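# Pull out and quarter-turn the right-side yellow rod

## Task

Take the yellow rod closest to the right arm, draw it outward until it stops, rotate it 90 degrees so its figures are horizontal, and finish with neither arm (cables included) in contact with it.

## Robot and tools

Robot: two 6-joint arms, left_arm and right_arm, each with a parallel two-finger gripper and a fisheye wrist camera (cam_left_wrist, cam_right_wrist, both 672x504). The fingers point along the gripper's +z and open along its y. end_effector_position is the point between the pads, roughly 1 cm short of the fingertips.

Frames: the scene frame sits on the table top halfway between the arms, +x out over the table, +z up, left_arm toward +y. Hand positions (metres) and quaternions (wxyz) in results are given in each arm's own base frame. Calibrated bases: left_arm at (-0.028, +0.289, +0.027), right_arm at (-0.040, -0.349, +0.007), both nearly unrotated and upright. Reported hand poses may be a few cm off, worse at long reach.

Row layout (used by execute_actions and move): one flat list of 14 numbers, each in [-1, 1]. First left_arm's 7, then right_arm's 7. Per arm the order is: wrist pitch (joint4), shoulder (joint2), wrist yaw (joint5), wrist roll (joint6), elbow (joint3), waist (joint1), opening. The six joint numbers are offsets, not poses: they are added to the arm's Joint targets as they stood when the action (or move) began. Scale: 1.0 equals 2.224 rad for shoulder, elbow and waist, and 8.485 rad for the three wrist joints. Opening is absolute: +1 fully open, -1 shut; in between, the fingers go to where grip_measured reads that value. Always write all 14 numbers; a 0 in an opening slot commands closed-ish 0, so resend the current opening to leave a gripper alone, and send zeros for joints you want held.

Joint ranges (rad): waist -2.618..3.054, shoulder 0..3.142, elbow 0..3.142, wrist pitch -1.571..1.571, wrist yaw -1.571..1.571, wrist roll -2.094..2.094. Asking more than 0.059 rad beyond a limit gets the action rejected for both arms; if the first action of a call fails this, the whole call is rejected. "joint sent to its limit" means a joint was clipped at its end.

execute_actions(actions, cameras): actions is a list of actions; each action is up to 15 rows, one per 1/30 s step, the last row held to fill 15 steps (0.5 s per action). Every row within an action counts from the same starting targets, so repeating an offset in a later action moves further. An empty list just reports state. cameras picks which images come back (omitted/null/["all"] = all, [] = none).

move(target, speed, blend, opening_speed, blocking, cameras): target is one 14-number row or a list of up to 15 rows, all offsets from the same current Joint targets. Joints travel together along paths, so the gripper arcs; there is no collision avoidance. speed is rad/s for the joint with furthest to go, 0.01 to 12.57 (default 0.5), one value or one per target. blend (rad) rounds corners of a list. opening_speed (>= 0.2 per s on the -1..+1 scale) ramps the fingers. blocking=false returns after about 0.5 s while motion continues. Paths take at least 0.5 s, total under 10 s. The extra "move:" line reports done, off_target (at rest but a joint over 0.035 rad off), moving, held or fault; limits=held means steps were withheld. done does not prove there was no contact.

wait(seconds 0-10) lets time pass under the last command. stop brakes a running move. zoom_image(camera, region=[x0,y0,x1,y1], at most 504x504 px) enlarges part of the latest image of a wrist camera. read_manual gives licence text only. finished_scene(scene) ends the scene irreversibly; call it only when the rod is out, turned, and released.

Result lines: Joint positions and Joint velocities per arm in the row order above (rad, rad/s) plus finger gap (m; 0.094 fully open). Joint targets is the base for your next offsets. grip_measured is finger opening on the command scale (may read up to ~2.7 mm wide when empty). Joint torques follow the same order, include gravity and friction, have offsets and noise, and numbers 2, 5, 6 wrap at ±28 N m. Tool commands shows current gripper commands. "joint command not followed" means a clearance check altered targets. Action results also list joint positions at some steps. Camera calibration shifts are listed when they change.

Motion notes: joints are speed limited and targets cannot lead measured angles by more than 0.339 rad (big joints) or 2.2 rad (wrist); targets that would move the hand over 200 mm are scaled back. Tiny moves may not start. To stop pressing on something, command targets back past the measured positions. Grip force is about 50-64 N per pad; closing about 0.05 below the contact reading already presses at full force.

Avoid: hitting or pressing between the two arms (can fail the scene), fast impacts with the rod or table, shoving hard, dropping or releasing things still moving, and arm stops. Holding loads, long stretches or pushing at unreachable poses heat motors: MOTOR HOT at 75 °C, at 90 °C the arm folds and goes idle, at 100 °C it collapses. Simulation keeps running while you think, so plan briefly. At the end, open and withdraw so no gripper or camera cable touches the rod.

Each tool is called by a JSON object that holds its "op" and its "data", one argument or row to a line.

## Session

{"op": "execute_actions", "data": {
  "actions": []
}}

Scene clock: 0.00 s.
left_arm: end_effector_position=(+0.3899, -0.0004, +0.1147) grip_measured=+1.000 end_effector_quat_wxyz=(+0.609, -0.026, +0.793, +0.006) | right_arm: end_effector_position=(+0.3960, -0.0474, +0.1154) grip_measured=+1.000 end_effector_quat_wxyz=(+0.595, +0.094, +0.794, -0.086)
Joint names: [wrist pitch, shoulder, wrist yaw, wrist roll, elbow, waist]
Joint positions: left_arm=[0.911 1.495 -0.08 -0.043 0.322 -0.04 0.094] | right_arm=[0.848 1.518 0.234 0.044 0.38 -0.018 0.094]
Joint velocities: within noise
Joint torques (N m): no reading
Heat: left arm: 42 °C; right arm: 43 °C.
Joint targets: left_arm=[0.899 1.493 -0.081 -0.042 0.324 -0.040] | right_arm=[0.837 1.515 0.234 0.045 0.383 -0.018]
Tool commands: left_gripper/opening=+1.0 right_gripper/opening=+1.0
camera_calibration:
cam_left_wrist: T_world_to_cam=[[0.0222135, -0.980285, 0.196335, -0.0420869], [-0.593611, -0.170951, -0.786385, 0.357186], [0.804446, -0.0990782, -0.585705, -0.125405], [0, 0, 0, 1]] pos_world=[0.313846, 0.00737939, 0.215698]
cam_right_wrist: T_world_to_cam=[[-0.244005, -0.947103, 0.208463, 0.0183839], [-0.655393, 0.00260904, -0.755284, 0.379511], [0.714788, -0.320918, -0.621361, -0.108823], [0, 0, 0, 1]] pos_world=[0.331, -0.0185021, 0.215188]

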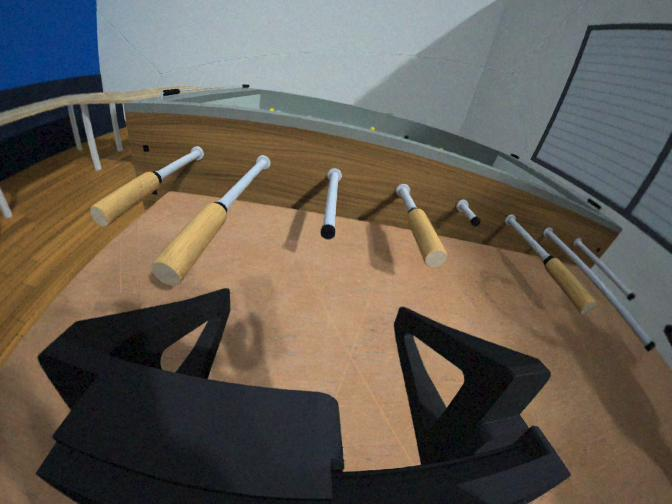

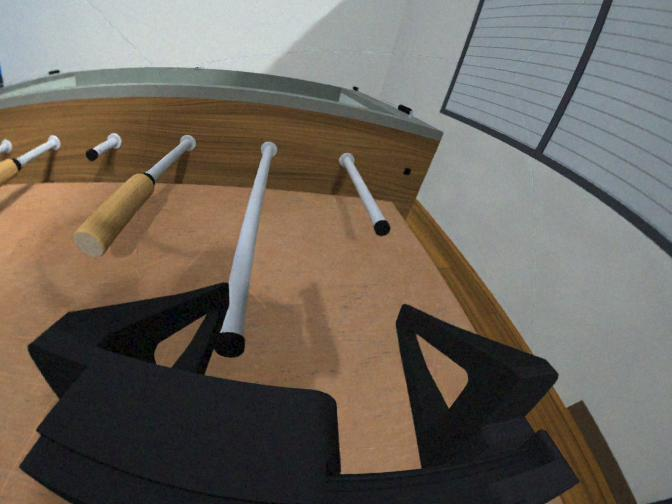

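{"op": "move", "data": {
  "target": [
    [0,0,0,0,0,0,1,-0.0515,0.0382,-0.034,0.028,0.2325,0.023,1],
    [0,0,0,0,0,0,1,-0.1213,0.1237,-0.0678,0.0567,0.3817,0.0459,1]
  ],
  "speed": 0.9,
  "blend": 0.15
}}

Scene clock: 60.63 s.
left_arm: end_effector_position=(+0.3899, -0.0004, +0.1147) grip_measured=+1.000 end_effector_quat_wxyz=(+0.609, -0.026, +0.793, +0.006) | right_arm: end_effector_position=(+0.4790, +0.0965, +0.1308) grip_measured=+1.000 end_effector_quat_wxyz=(+0.329, +0.136, +0.898, +0.260)
Joint names: [wrist pitch, shoulder, wrist yaw, wrist roll, elbow, waist]
Joint positions: left_arm=[0.911 1.495 -0.08 -0.043 0.322 -0.04 0.094] | right_arm=[-0.182 1.773 -0.331 0.522 1.199 0.078 0.094]
Joint velocities: within noise
Joint torques (N m): left_arm=[1.88 -5.75 -0.04 0.02 5.34 -0.08] | right_arm=[1.31 -6.71 -0.23 0.05 9.31 0.59]
Heat: left arm: 42 °C; right arm: 43 °C.
Joint targets: left_arm=[0.899 1.493 -0.081 -0.042 0.324 -0.040] | right_arm=[-0.192 1.790 -0.341 0.526 1.232 0.084]
move: done
camera_calibration:
cam_left_wrist: T_world_to_cam=[[0.0222135, -0.980285, 0.196335, -0.0420869], [-0.593611, -0.170951, -0.786385, 0.357186], [0.804446, -0.0990782, -0.585705, -0.125405], [0, 0, 0, 1]] pos_world=[0.313846, 0.00737939, 0.215698]
cam_right_wrist: T_world_to_cam=[[0.0292463, -0.906106, -0.422038, 0.11932], [-0.950567, 0.105368, -0.292096, 0.516049], [0.309139, 0.409718, -0.858233, 0.0424904], [0, 0, 0, 1]] pos_world=[0.473914, 0.0363325, 0.23756]

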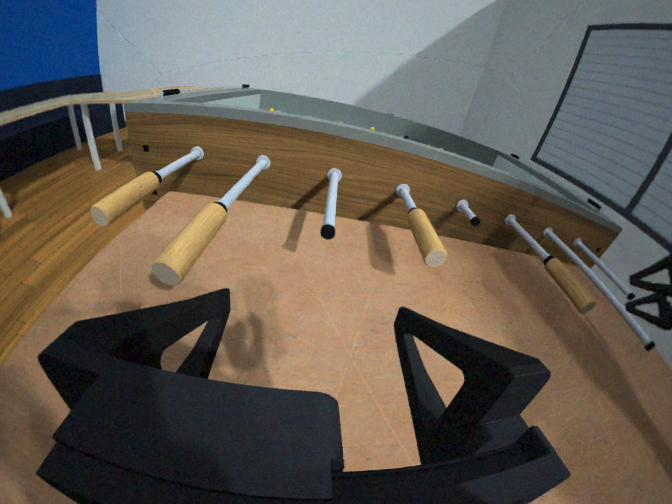

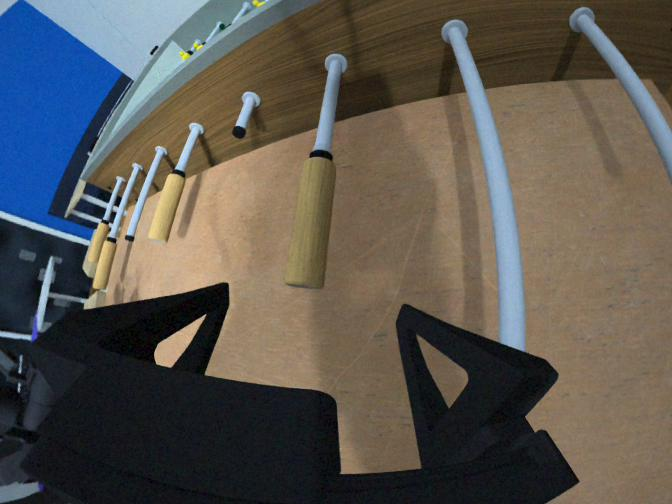

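{"op": "move", "data": {
  "target": [0,0,0,0,0,0,1,0.0184,0.152,0.0067,0.0065,0.092,0.0369,1],
  "speed": 0.5,
  "cameras": ["cam_right_wrist"]
}}

Scene clock: 72.60 s.
left_arm: end_effector_position=(+0.3899, -0.0004, +0.1147) grip_measured=+1.000 end_effector_quat_wxyz=(+0.609, -0.026, +0.793, +0.006) | right_arm: end_effector_position=(+0.5415, +0.1411, +0.0666) grip_measured=+1.000 end_effector_quat_wxyz=(+0.318, +0.131, +0.900, +0.266)
Joint names: [wrist pitch, shoulder, wrist yaw, wrist roll, elbow, waist]
Joint positions: left_arm=[0.911 1.495 -0.08 -0.043 0.322 -0.04 0.094] | right_arm=[-0.048 2.112 -0.292 0.577 1.407 0.161 0.094]
Joint velocities: within noise
Joint torques (N m): left_arm=[1.87 -5.82 -0.02 0.02 5.34 -0.06] | right_arm=[1.57 -9.31 -0.04 0.02 8.85 0.5]
Heat: left arm: 42 °C; right arm: 43 °C.
Joint targets: left_arm=[0.899 1.493 -0.081 -0.042 0.324 -0.040] | right_arm=[-0.036 2.128 -0.284 0.581 1.437 0.166]
move: done
camera_calibration:
cam_right_wrist: T_world_to_cam=[[0.0394844, -0.901379, -0.431226, 0.125191], [-0.956945, 0.0900902, -0.275934, 0.556553], [0.28757, 0.423555, -0.859014, -0.0404161], [0, 0, 0, 1]] pos_world=[0.539271, 0.0798231, 0.17284]
Images, in order (width x height): cam_right_wrist 672x504.

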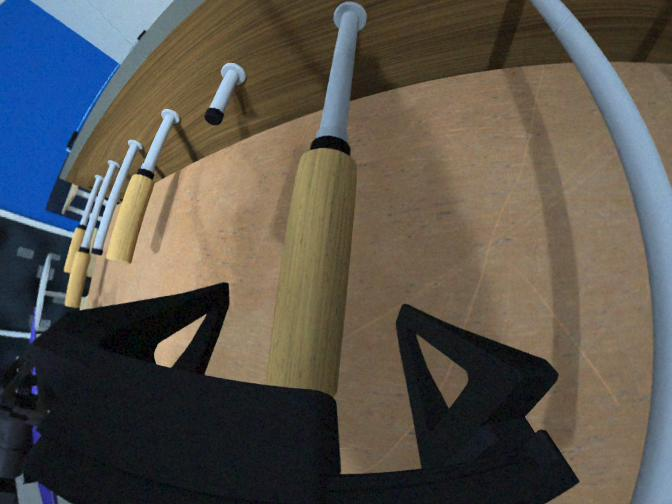

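{"op": "move", "data": {
  "target": [0,0,0,0,0,0,1,0,0,0,0,0,0,-1],
  "opening_speed": 1.5,
  "cameras": []
}}

{"op": "move", "data": {
  "target": [
    [0,0,0,0,0,0,1,0.011,-0.0724,0.0026,0.0027,-0.1124,0.0121,-1],
    [0,0,0,0,0,0,1,0.0187,-0.1439,0.0061,0.0055,-0.2104,0.031,-1]
  ],
  "speed": 0.3,
  "blend": 0.05
}}

Scene clock: 82.93 s.
left_arm: end_effector_position=(+0.3899, -0.0004, +0.1147) grip_measured=+1.000 end_effector_quat_wxyz=(+0.609, -0.026, +0.793, +0.006) | right_arm: end_effector_position=(+0.5422, +0.1432, +0.0682) grip_measured=-0.309 end_effector_quat_wxyz=(+0.320, +0.129, +0.899, +0.269)
Joint names: [wrist pitch, shoulder, wrist yaw, wrist roll, elbow, waist]
Joint positions: left_arm=[0.911 1.495 -0.08 -0.043 0.322 -0.04 0.094] | right_arm=[-0.043 2.112 -0.295 0.579 1.408 0.164 0.032]
Joint velocities: within noise
Joint torques (N m): left_arm=[1.89 -5.75 -0.02 0.02 5.33 -0.03] | right_arm=[1.51 -9.32 0.01 0.04 8.72 0.24]
Heat: left arm: 42 °C; right arm: 44 °C.
Joint targets: left_arm=[0.899 1.493 -0.081 -0.042 0.324 -0.040] | right_arm=[-0.036 2.128 -0.284 0.581 1.437 0.166]
move: done
No camera images: "cameras" was empty.

Scene clock: 84.93 s.
left_arm: end_effector_position=(+0.3899, -0.0004, +0.1147) grip_measured=+1.000 end_effector_quat_wxyz=(+0.609, -0.026, +0.793, +0.006) | right_arm: end_effector_position=(+0.4624, +0.1501, +0.0677) grip_measured=-0.309 end_effector_quat_wxyz=(+0.333, +0.132, +0.895, +0.267)
Joint names: [wrist pitch, shoulder, wrist yaw, wrist roll, elbow, waist]
Joint positions: left_arm=[0.911 1.495 -0.08 -0.043 0.322 -0.04 0.094] | right_arm=[0.143 1.853 -0.232 0.627 0.999 0.227 0.032]
Joint velocities: within noise
Joint torques (N m): left_arm=[1.88 -5.78 -0.02 0.02 5.31 -0.06] | right_arm=[1.32 -11.81 -0.07 0.02 3.97 0.76]
Heat: left arm: 42 °C; right arm: 45 °C.
Joint targets: left_arm=[0.899 1.493 -0.081 -0.042 0.324 -0.040] | right_arm=[0.123 1.808 -0.232 0.628 0.969 0.235]
move: off_target (right_arm); right_arm: the shoulder is farthest, 0.045 rad from its target
camera_calibration:
cam_left_wrist: T_world_to_cam=[[0.0222135, -0.980285, 0.196335, -0.0420869], [-0.593611, -0.170951, -0.786385, 0.357186], [0.804446, -0.0990782, -0.585705, -0.125405], [0, 0, 0, 1]] pos_world=[0.313846, 0.00737939, 0.215698]
cam_right_wrist: T_world_to_cam=[[0.0431554, -0.90105, -0.431562, 0.135188], [-0.947238, 0.100423, -0.304393, 0.476159], [0.317612, 0.421928, -0.849176, -0.0348748], [0, 0, 0, 1]] pos_world=[0.456279, 0.0887085, 0.173666]

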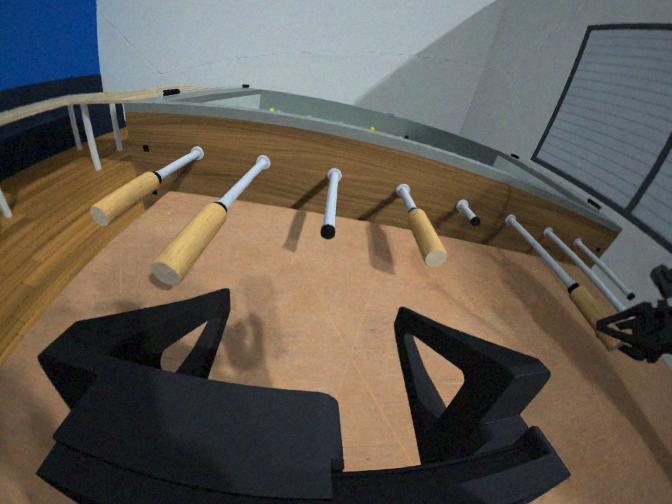

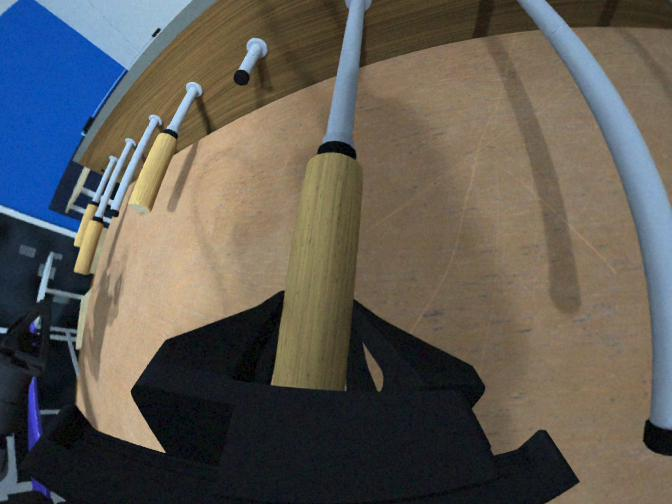

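{"op": "move", "data": {
  "target": [
    [0,0,0,0,0,0,1,-0.0358,0.0207,0.0428,-0.0188,0.0868,0.0629,-1],
    [0,0,0,0,0,0,1,-0.0639,0.0728,0.0851,-0.0306,0.1713,0.121,-1],
    [0,0,0,0,0,0,1,-0.0904,0.1509,0.1248,-0.0369,0.259,0.1668,-1],
    [0,0,0,0,0,0,1,-0.1226,0.2477,0.1612,-0.0348,0.3539,0.1969,-1]
  ],
  "speed": 0.5,
  "blend": 0.1
}}

Scene clock: 121.70 s.
left_arm: end_effector_position=(+0.3899, -0.0004, +0.1147) grip_measured=+1.000 end_effector_quat_wxyz=(+0.609, -0.026, +0.793, +0.006) | right_arm: end_effector_position=(+0.4586, +0.1474, +0.0699) grip_measured=-0.309 end_effector_quat_wxyz=(+0.284, -0.109, +0.844, -0.442)
Joint names: [wrist pitch, shoulder, wrist yaw, wrist roll, elbow, waist]
Joint positions: left_arm=[0.911 1.495 -0.08 -0.043 0.322 -0.04 0.094] | right_arm=[-0.861 2.337 1.103 0.323 1.735 0.645 0.032]
Joint velocities: within noise
Joint torques (N m): left_arm=[1.89 -5.78 -0.02 0.01 5.39 -0.06] | right_arm=[-0.03 -9.7 0.96 0.11 7.3 2.52]
Heat: left arm: 41 °C; right arm: 47 °C.
Joint targets: left_arm=[0.899 1.493 -0.081 -0.042 0.324 -0.040] | right_arm=[-0.917 2.359 1.135 0.333 1.756 0.673]
move: off_target (right_arm); right_arm: the wrist pitch is farthest, 0.056 rad from its target
camera_calibration:
cam_left_wrist: T_world_to_cam=[[0.0222135, -0.980285, 0.196335, -0.0420869], [-0.593611, -0.170951, -0.786385, 0.357186], [0.804446, -0.0990782, -0.585705, -0.125405], [0, 0, 0, 1]] pos_world=[0.313846, 0.00737939, 0.215698]
cam_right_wrist: T_world_to_cam=[[0.0506067, -0.464436, 0.884159, -0.0258729], [-0.977307, -0.205362, -0.0519355, 0.514785], [0.205694, -0.861467, -0.464289, 0.182876], [0, 0, 0, 1]] pos_world=[0.466796, 0.251243, 0.134519]

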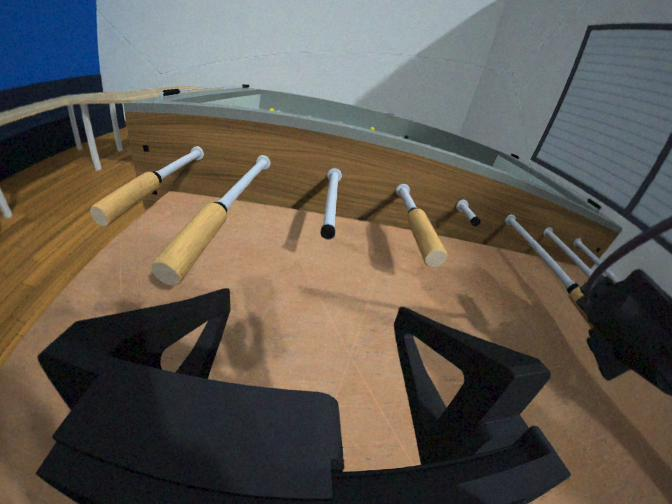

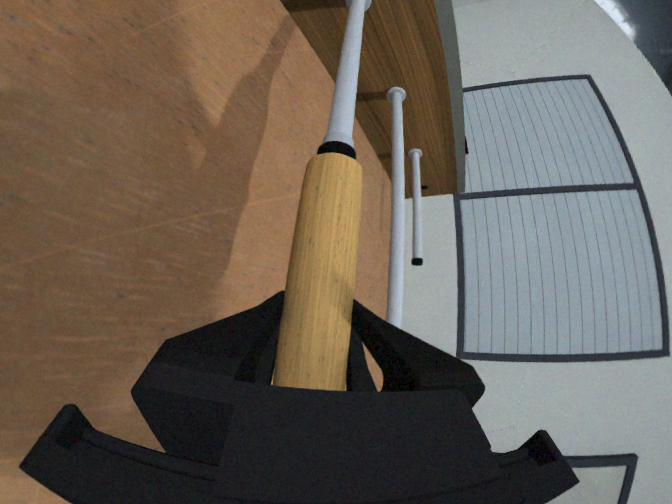

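{"op": "move", "data": {
  "target": [0,0,0,0,0,0,1,0.005,-0.0247,0.0041,0,-0.0439,0.0135,-1],
  "speed": 0.4,
  "cameras": ["cam_right_wrist"]
}}

Scene clock: 129.27 s.
left_arm: end_effector_position=(+0.3899, -0.0004, +0.1147) grip_measured=+1.000 end_effector_quat_wxyz=(+0.609, -0.026, +0.793, +0.006) | right_arm: end_effector_position=(+0.4583, +0.1476, +0.0687) grip_measured=-0.309 end_effector_quat_wxyz=(+0.295, -0.114, +0.833, -0.453)
Joint names: [wrist pitch, shoulder, wrist yaw, wrist roll, elbow, waist]
Joint positions: left_arm=[0.911 1.495 -0.08 -0.043 0.322 -0.04 0.094] | right_arm=[-0.804 2.333 1.139 0.296 1.697 0.652 0.032]
Joint velocities: within noise
Joint torques (N m): left_arm=[1.87 -5.81 -0.04 0.01 5.33 -0.05] | right_arm=[-0.14 -13.67 0.95 0.41 2.96 4.57]
Heat: left arm: 41 °C; right arm: 47 °C.
Joint targets: left_arm=[0.899 1.493 -0.081 -0.042 0.324 -0.040] | right_arm=[-0.875 2.304 1.170 0.333 1.658 0.703]
move: off_target (right_arm); right_arm: the wrist pitch is farthest, 0.070 rad from its target
camera_calibration:
cam_right_wrist: T_world_to_cam=[[0.038053, -0.437686, 0.898322, -0.0238076], [-0.973026, -0.220927, -0.0664239, 0.515797], [0.227536, -0.871563, -0.434287, 0.17204], [0, 0, 0, 1]] pos_world=[0.463644, 0.253477, 0.130363]
Images, in order (width x height): cam_right_wrist 672x504.

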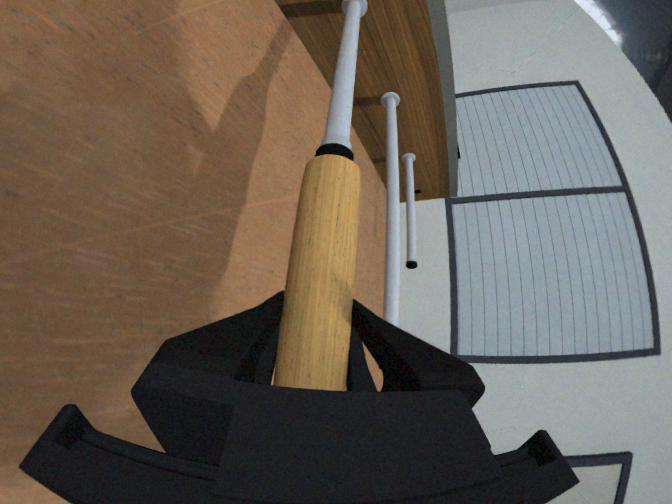

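{"op": "move", "data": {
  "target": [0,0,0,0,0,0,1,0.003,0.0157,-0.0037,-0.003,0.022,-0.0220,-1],
  "speed": 0.5,
  "cameras": []
}}

{"op": "move", "data": {
  "target": [0,0,0,0,0,0,1,0,0,0,0,0,0,1],
  "opening_speed": 1.5,
  "cameras": ["cam_right_wrist"]
}}

{"op": "move", "data": {
  "target": [0,0,0,0,0,0,1,0,-0.08,0,0,0,0.11,1],
  "cameras": ["cam_right_wrist"]
}}

Scene clock: 146.83 s.
left_arm: end_effector_position=(+0.3899, -0.0004, +0.1147) grip_measured=+1.000 end_effector_quat_wxyz=(+0.609, -0.026, +0.793, +0.006) | right_arm: end_effector_position=(+0.4587, +0.1466, +0.0682) grip_measured=-0.309 end_effector_quat_wxyz=(+0.293, -0.115, +0.834, -0.453)
Joint names: [wrist pitch, shoulder, wrist yaw, wrist roll, elbow, waist]
Joint positions: left_arm=[0.911 1.495 -0.08 -0.043 0.322 -0.04 0.094] | right_arm=[-0.803 2.333 1.136 0.291 1.697 0.65 0.032]
Joint velocities: within noise
Joint torques (N m): left_arm=[1.87 -5.75 -0.01 0.01 5.34 -0.01] | right_arm=[0.09 -10.81 0.66 0.18 6.48 0.43]
Heat: left arm: 41 °C; right arm: 48 °C.
Joint targets: left_arm=[0.899 1.493 -0.081 -0.042 0.324 -0.040] | right_arm=[-0.850 2.339 1.139 0.307 1.707 0.654]
move: off_target (right_arm); right_arm: the wrist pitch is farthest, 0.047 rad from its target
No camera images: "cameras" was empty.

Scene clock: 148.40 s.
left_arm: end_effector_position=(+0.3899, -0.0004, +0.1147) grip_measured=+1.000 end_effector_quat_wxyz=(+0.609, -0.026, +0.793, +0.006) | right_arm: end_effector_position=(+0.4541, +0.1435, +0.0671) grip_measured=+0.998 end_effector_quat_wxyz=(+0.278, -0.126, +0.834, -0.460)
Joint names: [wrist pitch, shoulder, wrist yaw, wrist roll, elbow, waist]
Joint positions: left_arm=[0.911 1.495 -0.08 -0.043 0.322 -0.04 0.094] | right_arm=[-0.841 2.333 1.133 0.291 1.697 0.65 0.094]
Joint velocities: within noise
Joint torques (N m): left_arm=[1.89 -5.78 -0.02 0.01 5.35 -0.09] | right_arm=[0.36 -10.76 0.7 0.18 6.41 0.42]
Heat: left arm: 41 °C; right arm: 48 °C.
Joint targets: left_arm=[0.899 1.493 -0.081 -0.042 0.324 -0.040] | right_arm=[-0.850 2.339 1.139 0.307 1.707 0.654]
move: done
camera_calibration:
cam_right_wrist: T_world_to_cam=[[0.0714472, -0.418484, 0.90541, -0.0424355], [-0.974673, -0.222144, -0.025763, 0.50889], [0.211913, -0.880638, -0.423757, 0.176349], [0, 0, 0, 1]] pos_world=[0.461663, 0.250588, 0.126261]
Images, in order (width x height): cam_right_wrist 672x504.

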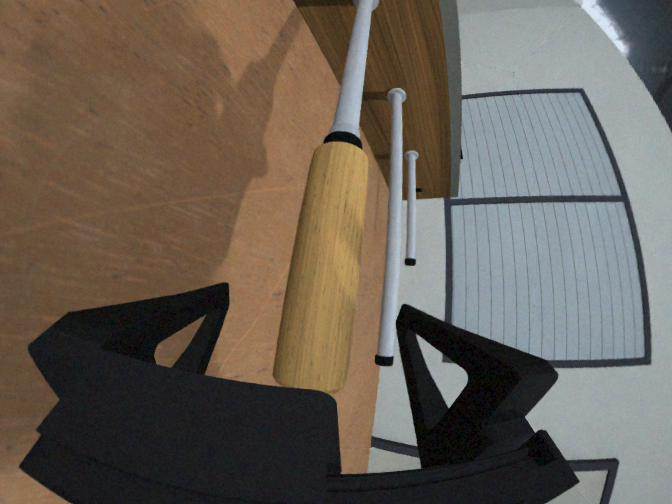

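Scene clock: 149.40 s.
left_arm: end_effector_position=(+0.3899, -0.0004, +0.1147) grip_measured=+1.000 end_effector_quat_wxyz=(+0.609, -0.026, +0.793, +0.006) | right_arm: end_effector_position=(+0.4040, +0.2562, +0.1361) grip_measured=+0.998 end_effector_quat_wxyz=(+0.387, -0.190, +0.819, -0.379)
Joint names: [wrist pitch, shoulder, wrist yaw, wrist roll, elbow, waist]
Joint positions: left_arm=[0.911 1.495 -0.08 -0.043 0.322 -0.04 0.094] | right_arm=[-0.845 2.172 1.13 0.291 1.697 0.907 0.094]
Joint velocities: within noise
Joint torques (N m): left_arm=[1.87 -5.75 -0.03 0.02 5.31 -0.05] | right_arm=[0.58 -11.63 0.71 0.18 7.08 -0.65]
Heat: left arm: 41 °C; right arm: 48 °C.
Joint targets: left_arm=[0.899 1.493 -0.081 -0.042 0.324 -0.040] | right_arm=[-0.850 2.161 1.139 0.307 1.707 0.899]
move: done
camera_calibration:
cam_right_wrist: T_world_to_cam=[[0.0915082, -0.497837, 0.86243, -0.036085], [-0.876763, -0.450902, -0.167254, 0.525161], [0.472137, -0.740841, -0.477746, 0.181924], [0, 0, 0, 1]] pos_world=[0.377851, 0.353608, 0.205869]
Images, in order (width x height): cam_right_wrist 672x504.

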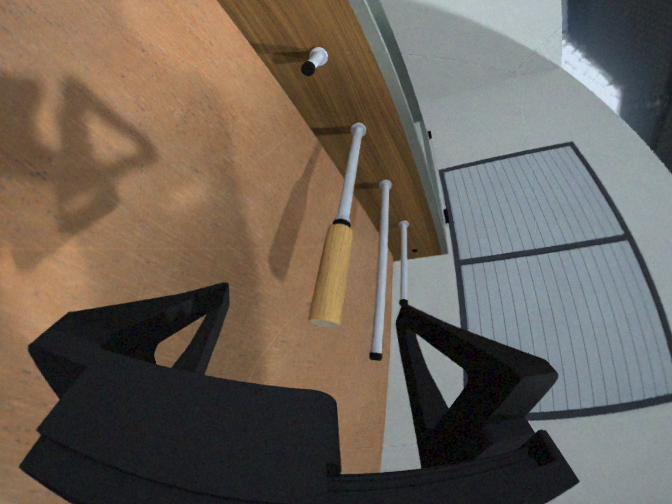

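{"op": "finished_scene", "data": {
  "scene": 2
}}

The scene is finished: the task was done.


## Next scene

The same job, from a new start.

{"op": "execute_actions", "data": {
  "actions": []
}}

Scene clock: 0.00 s.
left_arm: end_effector_position=(+0.4127, +0.0165, +0.1264) grip_measured=+1.000 end_effector_quat_wxyz=(+0.618, -0.002, +0.786, +0.007) | right_arm: end_effector_position=(+0.3903, -0.0463, +0.1052) grip_measured=+1.000 end_effector_quat_wxyz=(+0.587, +0.098, +0.798, -0.097)
Joint names: [wrist pitch, shoulder, wrist yaw, wrist roll, elbow, waist]
Joint positions: left_arm=[0.901 1.55 0.039 0.018 0.411 0.054 0.094] | right_arm=[0.871 1.537 0.276 0.046 0.357 0.003 0.094]
Joint velocities: within noise
Joint torques (N m): no reading
Heat: left arm: 40 °C; right arm: 40 °C.
Joint targets: left_arm=[0.889 1.548 0.039 0.019 0.413 0.054] | right_arm=[0.861 1.534 0.277 0.048 0.360 0.003]
Tool commands: left_gripper/opening=+1.0 right_gripper/opening=+1.0
camera_calibration:
cam_left_wrist: T_world_to_cam=[[-0.0177666, -0.985889, 0.166453, -0.00796993], [-0.580802, -0.125334, -0.804339, 0.378982], [0.813851, -0.110967, -0.570379, -0.140833], [0, 0, 0, 1]] pos_world=[0.334589, 0.0240143, 0.225829]
cam_right_wrist: T_world_to_cam=[[-0.259, -0.939853, 0.222701, 0.0247898], [-0.669431, 0.00846419, -0.742826, 0.372487], [0.696262, -0.341475, -0.631359, -0.103415], [0, 0, 0, 1]] pos_world=[0.327779, -0.0151678, 0.20588]

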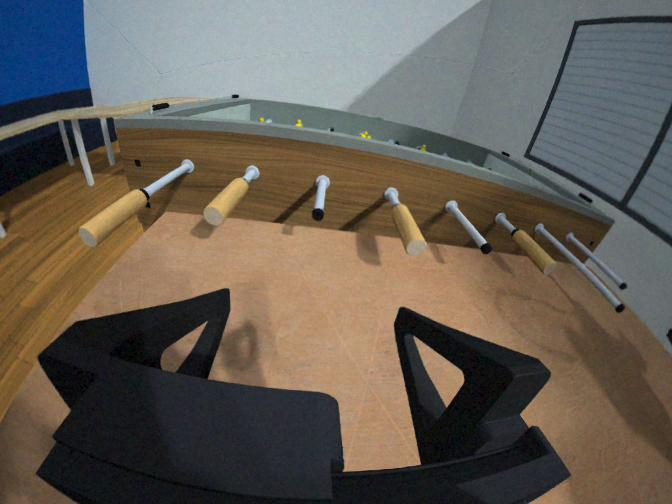

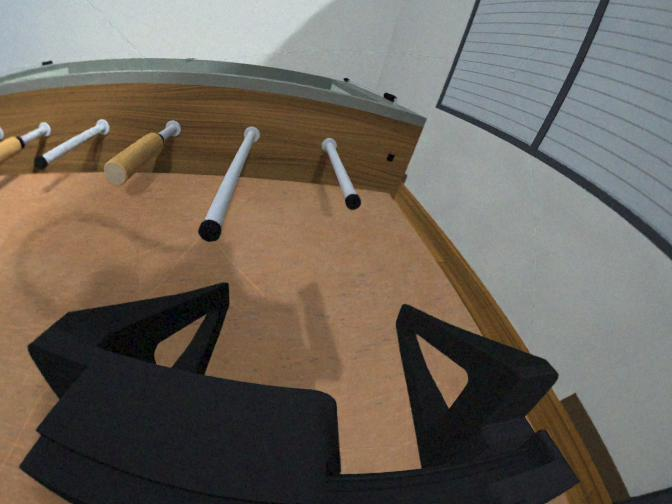

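{"op": "move", "data": {
  "target": [
    [0,0,0,0,0,0,1,-0.0661,0.0297,-0.036,0.029,0.2878,0.023,1],
    [0,0,0,0,0,0,1,-0.142,0.286,-0.0712,0.0579,0.6358,0.0459,1]
  ],
  "speed": 0.9,
  "blend": 0.15,
  "cameras": ["cam_right_wrist"]
}}

Scene clock: 31.07 s.
left_arm: end_effector_position=(+0.4127, +0.0165, +0.1264) grip_measured=+1.000 end_effector_quat_wxyz=(+0.618, -0.002, +0.786, +0.007) | right_arm: end_effector_position=(+0.5807, +0.1145, +0.1329) grip_measured=+1.000 end_effector_quat_wxyz=(+0.331, +0.134, +0.897, +0.261)
Joint names: [wrist pitch, shoulder, wrist yaw, wrist roll, elbow, waist]
Joint positions: left_arm=[0.901 1.55 0.039 0.018 0.411 0.054 0.094] | right_arm=[-0.333 2.152 -0.317 0.535 1.738 0.099 0.094]
Joint velocities: within noise
Joint torques (N m): left_arm=[1.85 -6.8 -0.01 0.02 5.68 -0.08] | right_arm=[1.36 -10.04 -0.26 0.04 9.77 0.57]
Heat: left arm: 40 °C; right arm: 41 °C.
Joint targets: left_arm=[0.889 1.548 0.039 0.019 0.413 0.054] | right_arm=[-0.344 2.170 -0.327 0.539 1.774 0.105]
move: off_target (right_arm); right_arm: the elbow is farthest, 0.036 rad from its target
camera_calibration:
cam_right_wrist: T_world_to_cam=[[0.0335292, -0.906228, -0.421459, 0.131054], [-0.949323, 0.10298, -0.296953, 0.611615], [0.312509, 0.410057, -0.85685, 0.00327936], [0, 0, 0, 1]] pos_world=[0.575201, 0.054436, 0.239665]
Images, in order (width x height): cam_right_wrist 672x504.

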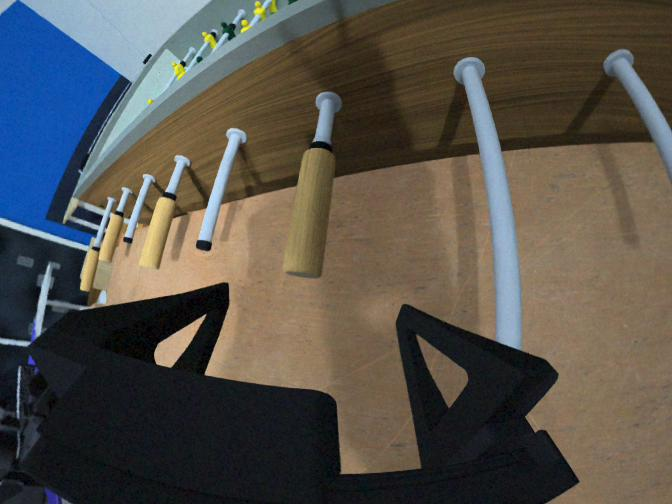

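{"op": "move", "data": {
  "target": [0,0,0,0,0,0,1,0.0002,0.1675,0.0052,0.0051,0.1709,0.0279,1],
  "speed": 0.5,
  "cameras": ["cam_right_wrist"]
}}

Scene clock: 37.60 s.
left_arm: end_effector_position=(+0.4127, +0.0165, +0.1264) grip_measured=+1.000 end_effector_quat_wxyz=(+0.618, -0.002, +0.786, +0.007) | right_arm: end_effector_position=(+0.6449, +0.1593, +0.0702) grip_measured=+1.000 end_effector_quat_wxyz=(+0.325, +0.129, +0.898, +0.269)
Joint names: [wrist pitch, shoulder, wrist yaw, wrist roll, elbow, waist]
Joint positions: left_arm=[0.901 1.55 0.039 0.018 0.411 0.054 0.094] | right_arm=[-0.34 2.522 -0.291 0.578 2.124 0.164 0.094]
Joint velocities: within noise
Joint torques (N m): left_arm=[1.86 -6.82 -0.01 0.02 5.64 -0.03] | right_arm=[1.36 -12.23 -0.03 0.04 9.33 0.38]
Heat: left arm: 40 °C; right arm: 42 °C.
Joint targets: left_arm=[0.889 1.548 0.039 0.019 0.413 0.054] | right_arm=[-0.342 2.543 -0.283 0.582 2.154 0.168]
move: done
camera_calibration:
cam_right_wrist: T_world_to_cam=[[0.0466221, -0.900247, -0.432876, 0.13433], [-0.952741, 0.0901509, -0.290099, 0.653121], [0.300185, 0.425944, -0.853499, -0.0837327], [0, 0, 0, 1]] pos_world=[0.641128, 0.0977165, 0.176152]
Images, in order (width x height): cam_right_wrist 672x504.

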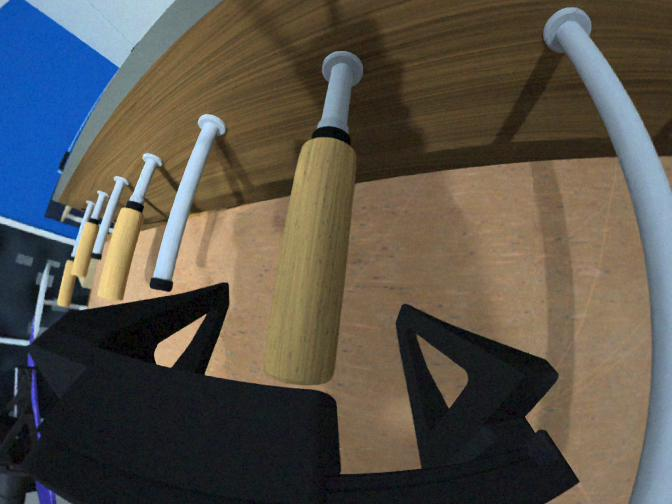

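{"op": "move", "data": {
  "target": [0,0,0,0,0,0,1,0,0,0,0,0,0,-1],
  "opening_speed": 1.5,
  "cameras": []
}}

{"op": "move", "data": {
  "target": [
    [0,0,0,0,0,0,1,0.026,-0.1219,0.0028,0.0026,-0.2178,0.0139,-1],
    [0,0,0,0,0,0,1,0.0429,-0.2208,0.0065,0.0057,-0.3771,0.0327,-1],
    [0,0,0,0,0,0,1,0.0543,-0.3125,0.0115,0.0104,-0.509,0.058,-1]
  ],
  "speed": [0.5,0.5,0.3],
  "blend": 0.08,
  "cameras": ["cam_right_wrist"]
}}

Scene clock: 51.13 s.
left_arm: end_effector_position=(+0.4127, +0.0165, +0.1264) grip_measured=+1.000 end_effector_quat_wxyz=(+0.618, -0.002, +0.786, +0.007) | right_arm: end_effector_position=(+0.6455, +0.1626, +0.0726) grip_measured=-0.309 end_effector_quat_wxyz=(+0.326, +0.129, +0.896, +0.272)
Joint names: [wrist pitch, shoulder, wrist yaw, wrist roll, elbow, waist]
Joint positions: left_arm=[0.901 1.55 0.039 0.018 0.411 0.054 0.094] | right_arm=[-0.337 2.522 -0.293 0.586 2.128 0.168 0.032]
Joint velocities: within noise
Joint torques (N m): left_arm=[1.86 -6.79 0 0.01 5.63 -0.01] | right_arm=[1.38 -12.19 0.01 -0.03 9.03 -0.01]
Heat: left arm: 40 °C; right arm: 45 °C.
Joint targets: left_arm=[0.889 1.548 0.039 0.019 0.413 0.054] | right_arm=[-0.342 2.543 -0.282 0.582 2.154 0.167]
move: done
No camera images: "cameras" was empty.

Scene clock: 54.27 s.
left_arm: end_effector_position=(+0.4127, +0.0165, +0.1264) grip_measured=+1.000 end_effector_quat_wxyz=(+0.618, -0.002, +0.786, +0.007) | right_arm: end_effector_position=(+0.4766, +0.1766, +0.0696) grip_measured=-0.309 end_effector_quat_wxyz=(+0.344, +0.136, +0.888, +0.274)
Joint names: [wrist pitch, shoulder, wrist yaw, wrist roll, elbow, waist]
Joint positions: left_arm=[0.901 1.55 0.039 0.018 0.411 0.054 0.094] | right_arm=[0.178 1.913 -0.182 0.681 1.062 0.289 0.032]
Joint velocities: within noise
Joint torques (N m): left_arm=[1.86 -6.8 -0.01 0.01 5.67 -0.08] | right_arm=[1 -14.09 -0.07 -0.11 3.19 0.64]
Heat: left arm: 40 °C; right arm: 46 °C.
Joint targets: left_arm=[0.889 1.548 0.039 0.019 0.413 0.054] | right_arm=[0.118 1.848 -0.185 0.670 1.022 0.296]
move: off_target (right_arm); right_arm: the shoulder is farthest, 0.065 rad from its target
camera_calibration:
cam_right_wrist: T_world_to_cam=[[0.0437792, -0.894825, -0.444265, 0.158758], [-0.938558, 0.11554, -0.325207, 0.482201], [0.342334, 0.431206, -0.834787, -0.0633315], [0, 0, 0, 1]] pos_world=[0.467304, 0.113655, 0.174477]
Images, in order (width x height): cam_right_wrist 672x504.

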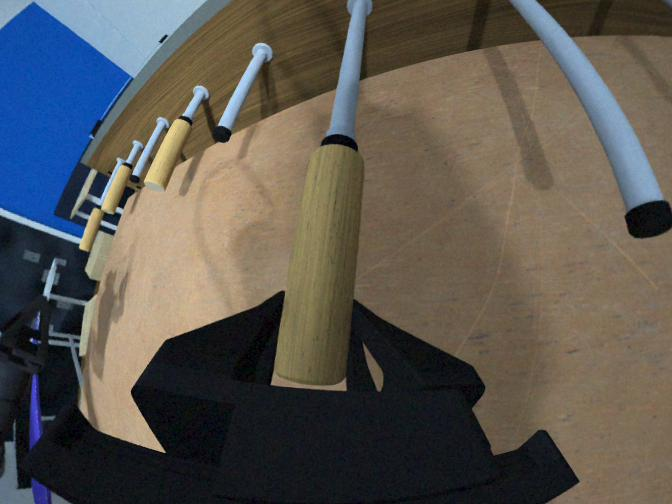

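{"op": "move", "data": {
  "target": [
    [0,0,0,0,0,0,1,-0.0395,0.0409,0.0408,-0.0194,0.1154,0.0546,-1],
    [0,0,0,0,0,0,1,-0.071,0.0989,0.0817,-0.0314,0.2134,0.1075,-1],
    [0,0,0,0,0,0,1,-0.1019,0.183,0.1202,-0.0372,0.3183,0.1493,-1],
    [0,0,0,0,0,0,1,-0.1406,0.2893,0.1557,-0.0337,0.4388,0.1774,-1]
  ],
  "speed": 0.5,
  "blend": 0.1,
  "cameras": ["cam_right_wrist"]
}}

Scene clock: 82.07 s.
left_arm: end_effector_position=(+0.4127, +0.0165, +0.1264) grip_measured=+1.000 end_effector_quat_wxyz=(+0.618, -0.002, +0.786, +0.007) | right_arm: end_effector_position=(+0.4729, +0.1760, +0.0709) grip_measured=-0.309 end_effector_quat_wxyz=(+0.284, -0.111, +0.845, -0.439)
Joint names: [wrist pitch, shoulder, wrist yaw, wrist roll, elbow, waist]
Joint positions: left_arm=[0.901 1.55 0.039 0.018 0.411 0.054 0.094] | right_arm=[-1.022 2.466 1.099 0.377 1.977 0.674 0.032]
Joint velocities: within noise
Joint torques (N m): left_arm=[1.85 -6.8 0 0.02 5.64 -0.05] | right_arm=[-0.07 -10.43 1.02 0.09 7.41 1.52]
Heat: left arm: 40 °C; right arm: 46 °C.
Joint targets: left_arm=[0.889 1.548 0.039 0.019 0.413 0.054] | right_arm=[-1.074 2.491 1.136 0.384 1.998 0.691]
move: off_target (right_arm); right_arm: the wrist pitch is farthest, 0.053 rad from its target
camera_calibration:
cam_right_wrist: T_world_to_cam=[[0.0558782, -0.468879, 0.881493, -0.0156546], [-0.976449, -0.209929, -0.0497668, 0.534937], [0.208386, -0.857952, -0.469567, 0.203609], [0, 0, 0, 1]] pos_world=[0.480785, 0.279646, 0.13603]
Images, in order (width x height): cam_right_wrist 672x504.

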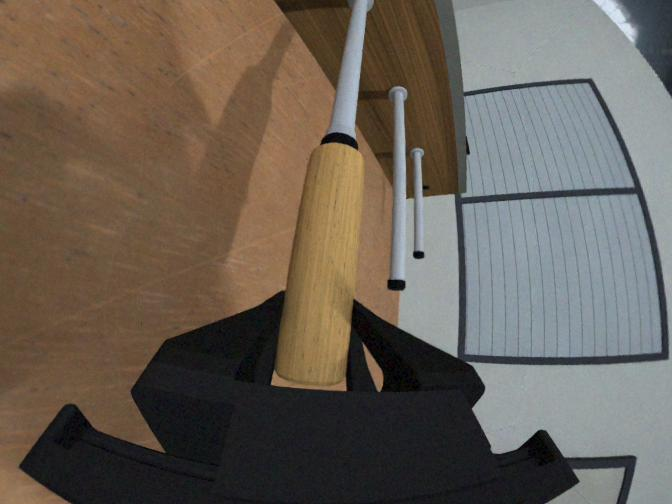

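{"op": "move", "data": {
  "target": [0,0,0,0,0,0,1,0.003,-0.006,-0.002,0,-0.004,-0.005,1],
  "opening_speed": 1.5,
  "cameras": []
}}

{"op": "move", "data": {
  "target": [0,0,0,0,0,0,1,0,-0.08,0,0,0,0.11,1],
  "cameras": ["cam_right_wrist"]
}}

Scene clock: 88.97 s.
left_arm: end_effector_position=(+0.4127, +0.0165, +0.1264) grip_measured=+1.000 end_effector_quat_wxyz=(+0.618, -0.002, +0.786, +0.007) | right_arm: end_effector_position=(+0.4708, +0.1744, +0.0707) grip_measured=+0.998 end_effector_quat_wxyz=(+0.277, -0.116, +0.845, -0.443)
Joint names: [wrist pitch, shoulder, wrist yaw, wrist roll, elbow, waist]
Joint positions: left_arm=[0.901 1.55 0.039 0.018 0.411 0.054 0.094] | right_arm=[-1.041 2.466 1.098 0.377 1.978 0.674 0.094]
Joint velocities: within noise
Joint torques (N m): left_arm=[1.87 -6.8 -0.01 0.02 5.61 -0.02] | right_arm=[0.29 -11.4 0.84 0.09 6.67 0.53]
Heat: left arm: 40 °C; right arm: 46 °C.
Joint targets: left_arm=[0.889 1.548 0.039 0.019 0.413 0.054] | right_arm=[-1.049 2.478 1.119 0.384 1.989 0.680]
move: done
No camera images: "cameras" was empty.

Scene clock: 90.03 s.
left_arm: end_effector_position=(+0.4127, +0.0165, +0.1264) grip_measured=+1.000 end_effector_quat_wxyz=(+0.618, -0.002, +0.786, +0.007) | right_arm: end_effector_position=(+0.4118, +0.2895, +0.1432) grip_measured=+0.998 end_effector_quat_wxyz=(+0.383, -0.183, +0.830, -0.362)
Joint names: [wrist pitch, shoulder, wrist yaw, wrist roll, elbow, waist]
Joint positions: left_arm=[0.901 1.55 0.039 0.018 0.411 0.054 0.094] | right_arm=[-1.044 2.308 1.101 0.377 1.978 0.932 0.094]
Joint velocities: within noise
Joint torques (N m): left_arm=[1.86 -6.83 0 0.01 5.68 -0.05] | right_arm=[0.49 -12.51 0.81 0.07 7.09 -0.46]
Heat: left arm: 40 °C; right arm: 46 °C.
Joint targets: left_arm=[0.889 1.548 0.039 0.019 0.413 0.054] | right_arm=[-1.049 2.300 1.119 0.384 1.989 0.924]
move: done
camera_calibration:
cam_right_wrist: T_world_to_cam=[[0.10202, -0.533003, 0.83994, -0.0172503], [-0.88172, -0.439403, -0.171739, 0.547593], [0.46061, -0.723071, -0.514788, 0.21125], [0, 0, 0, 1]] pos_world=[0.38728, 0.384169, 0.217281]
Images, in order (width x height): cam_right_wrist 672x504.

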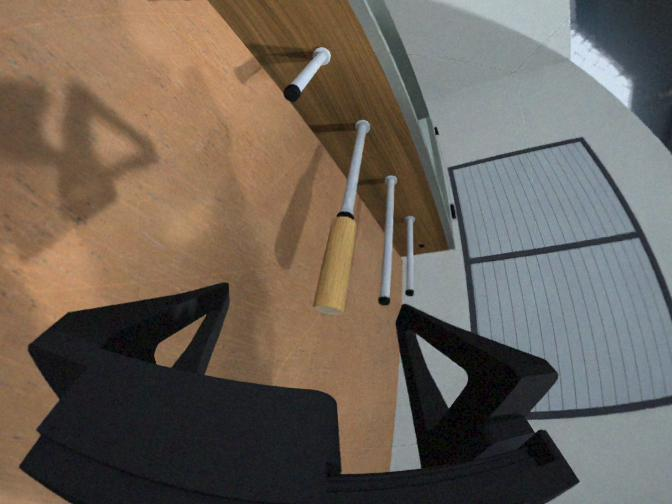

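{"op": "finished_scene", "data": {
  "scene": 3
}}

The scene is finished: the task was done.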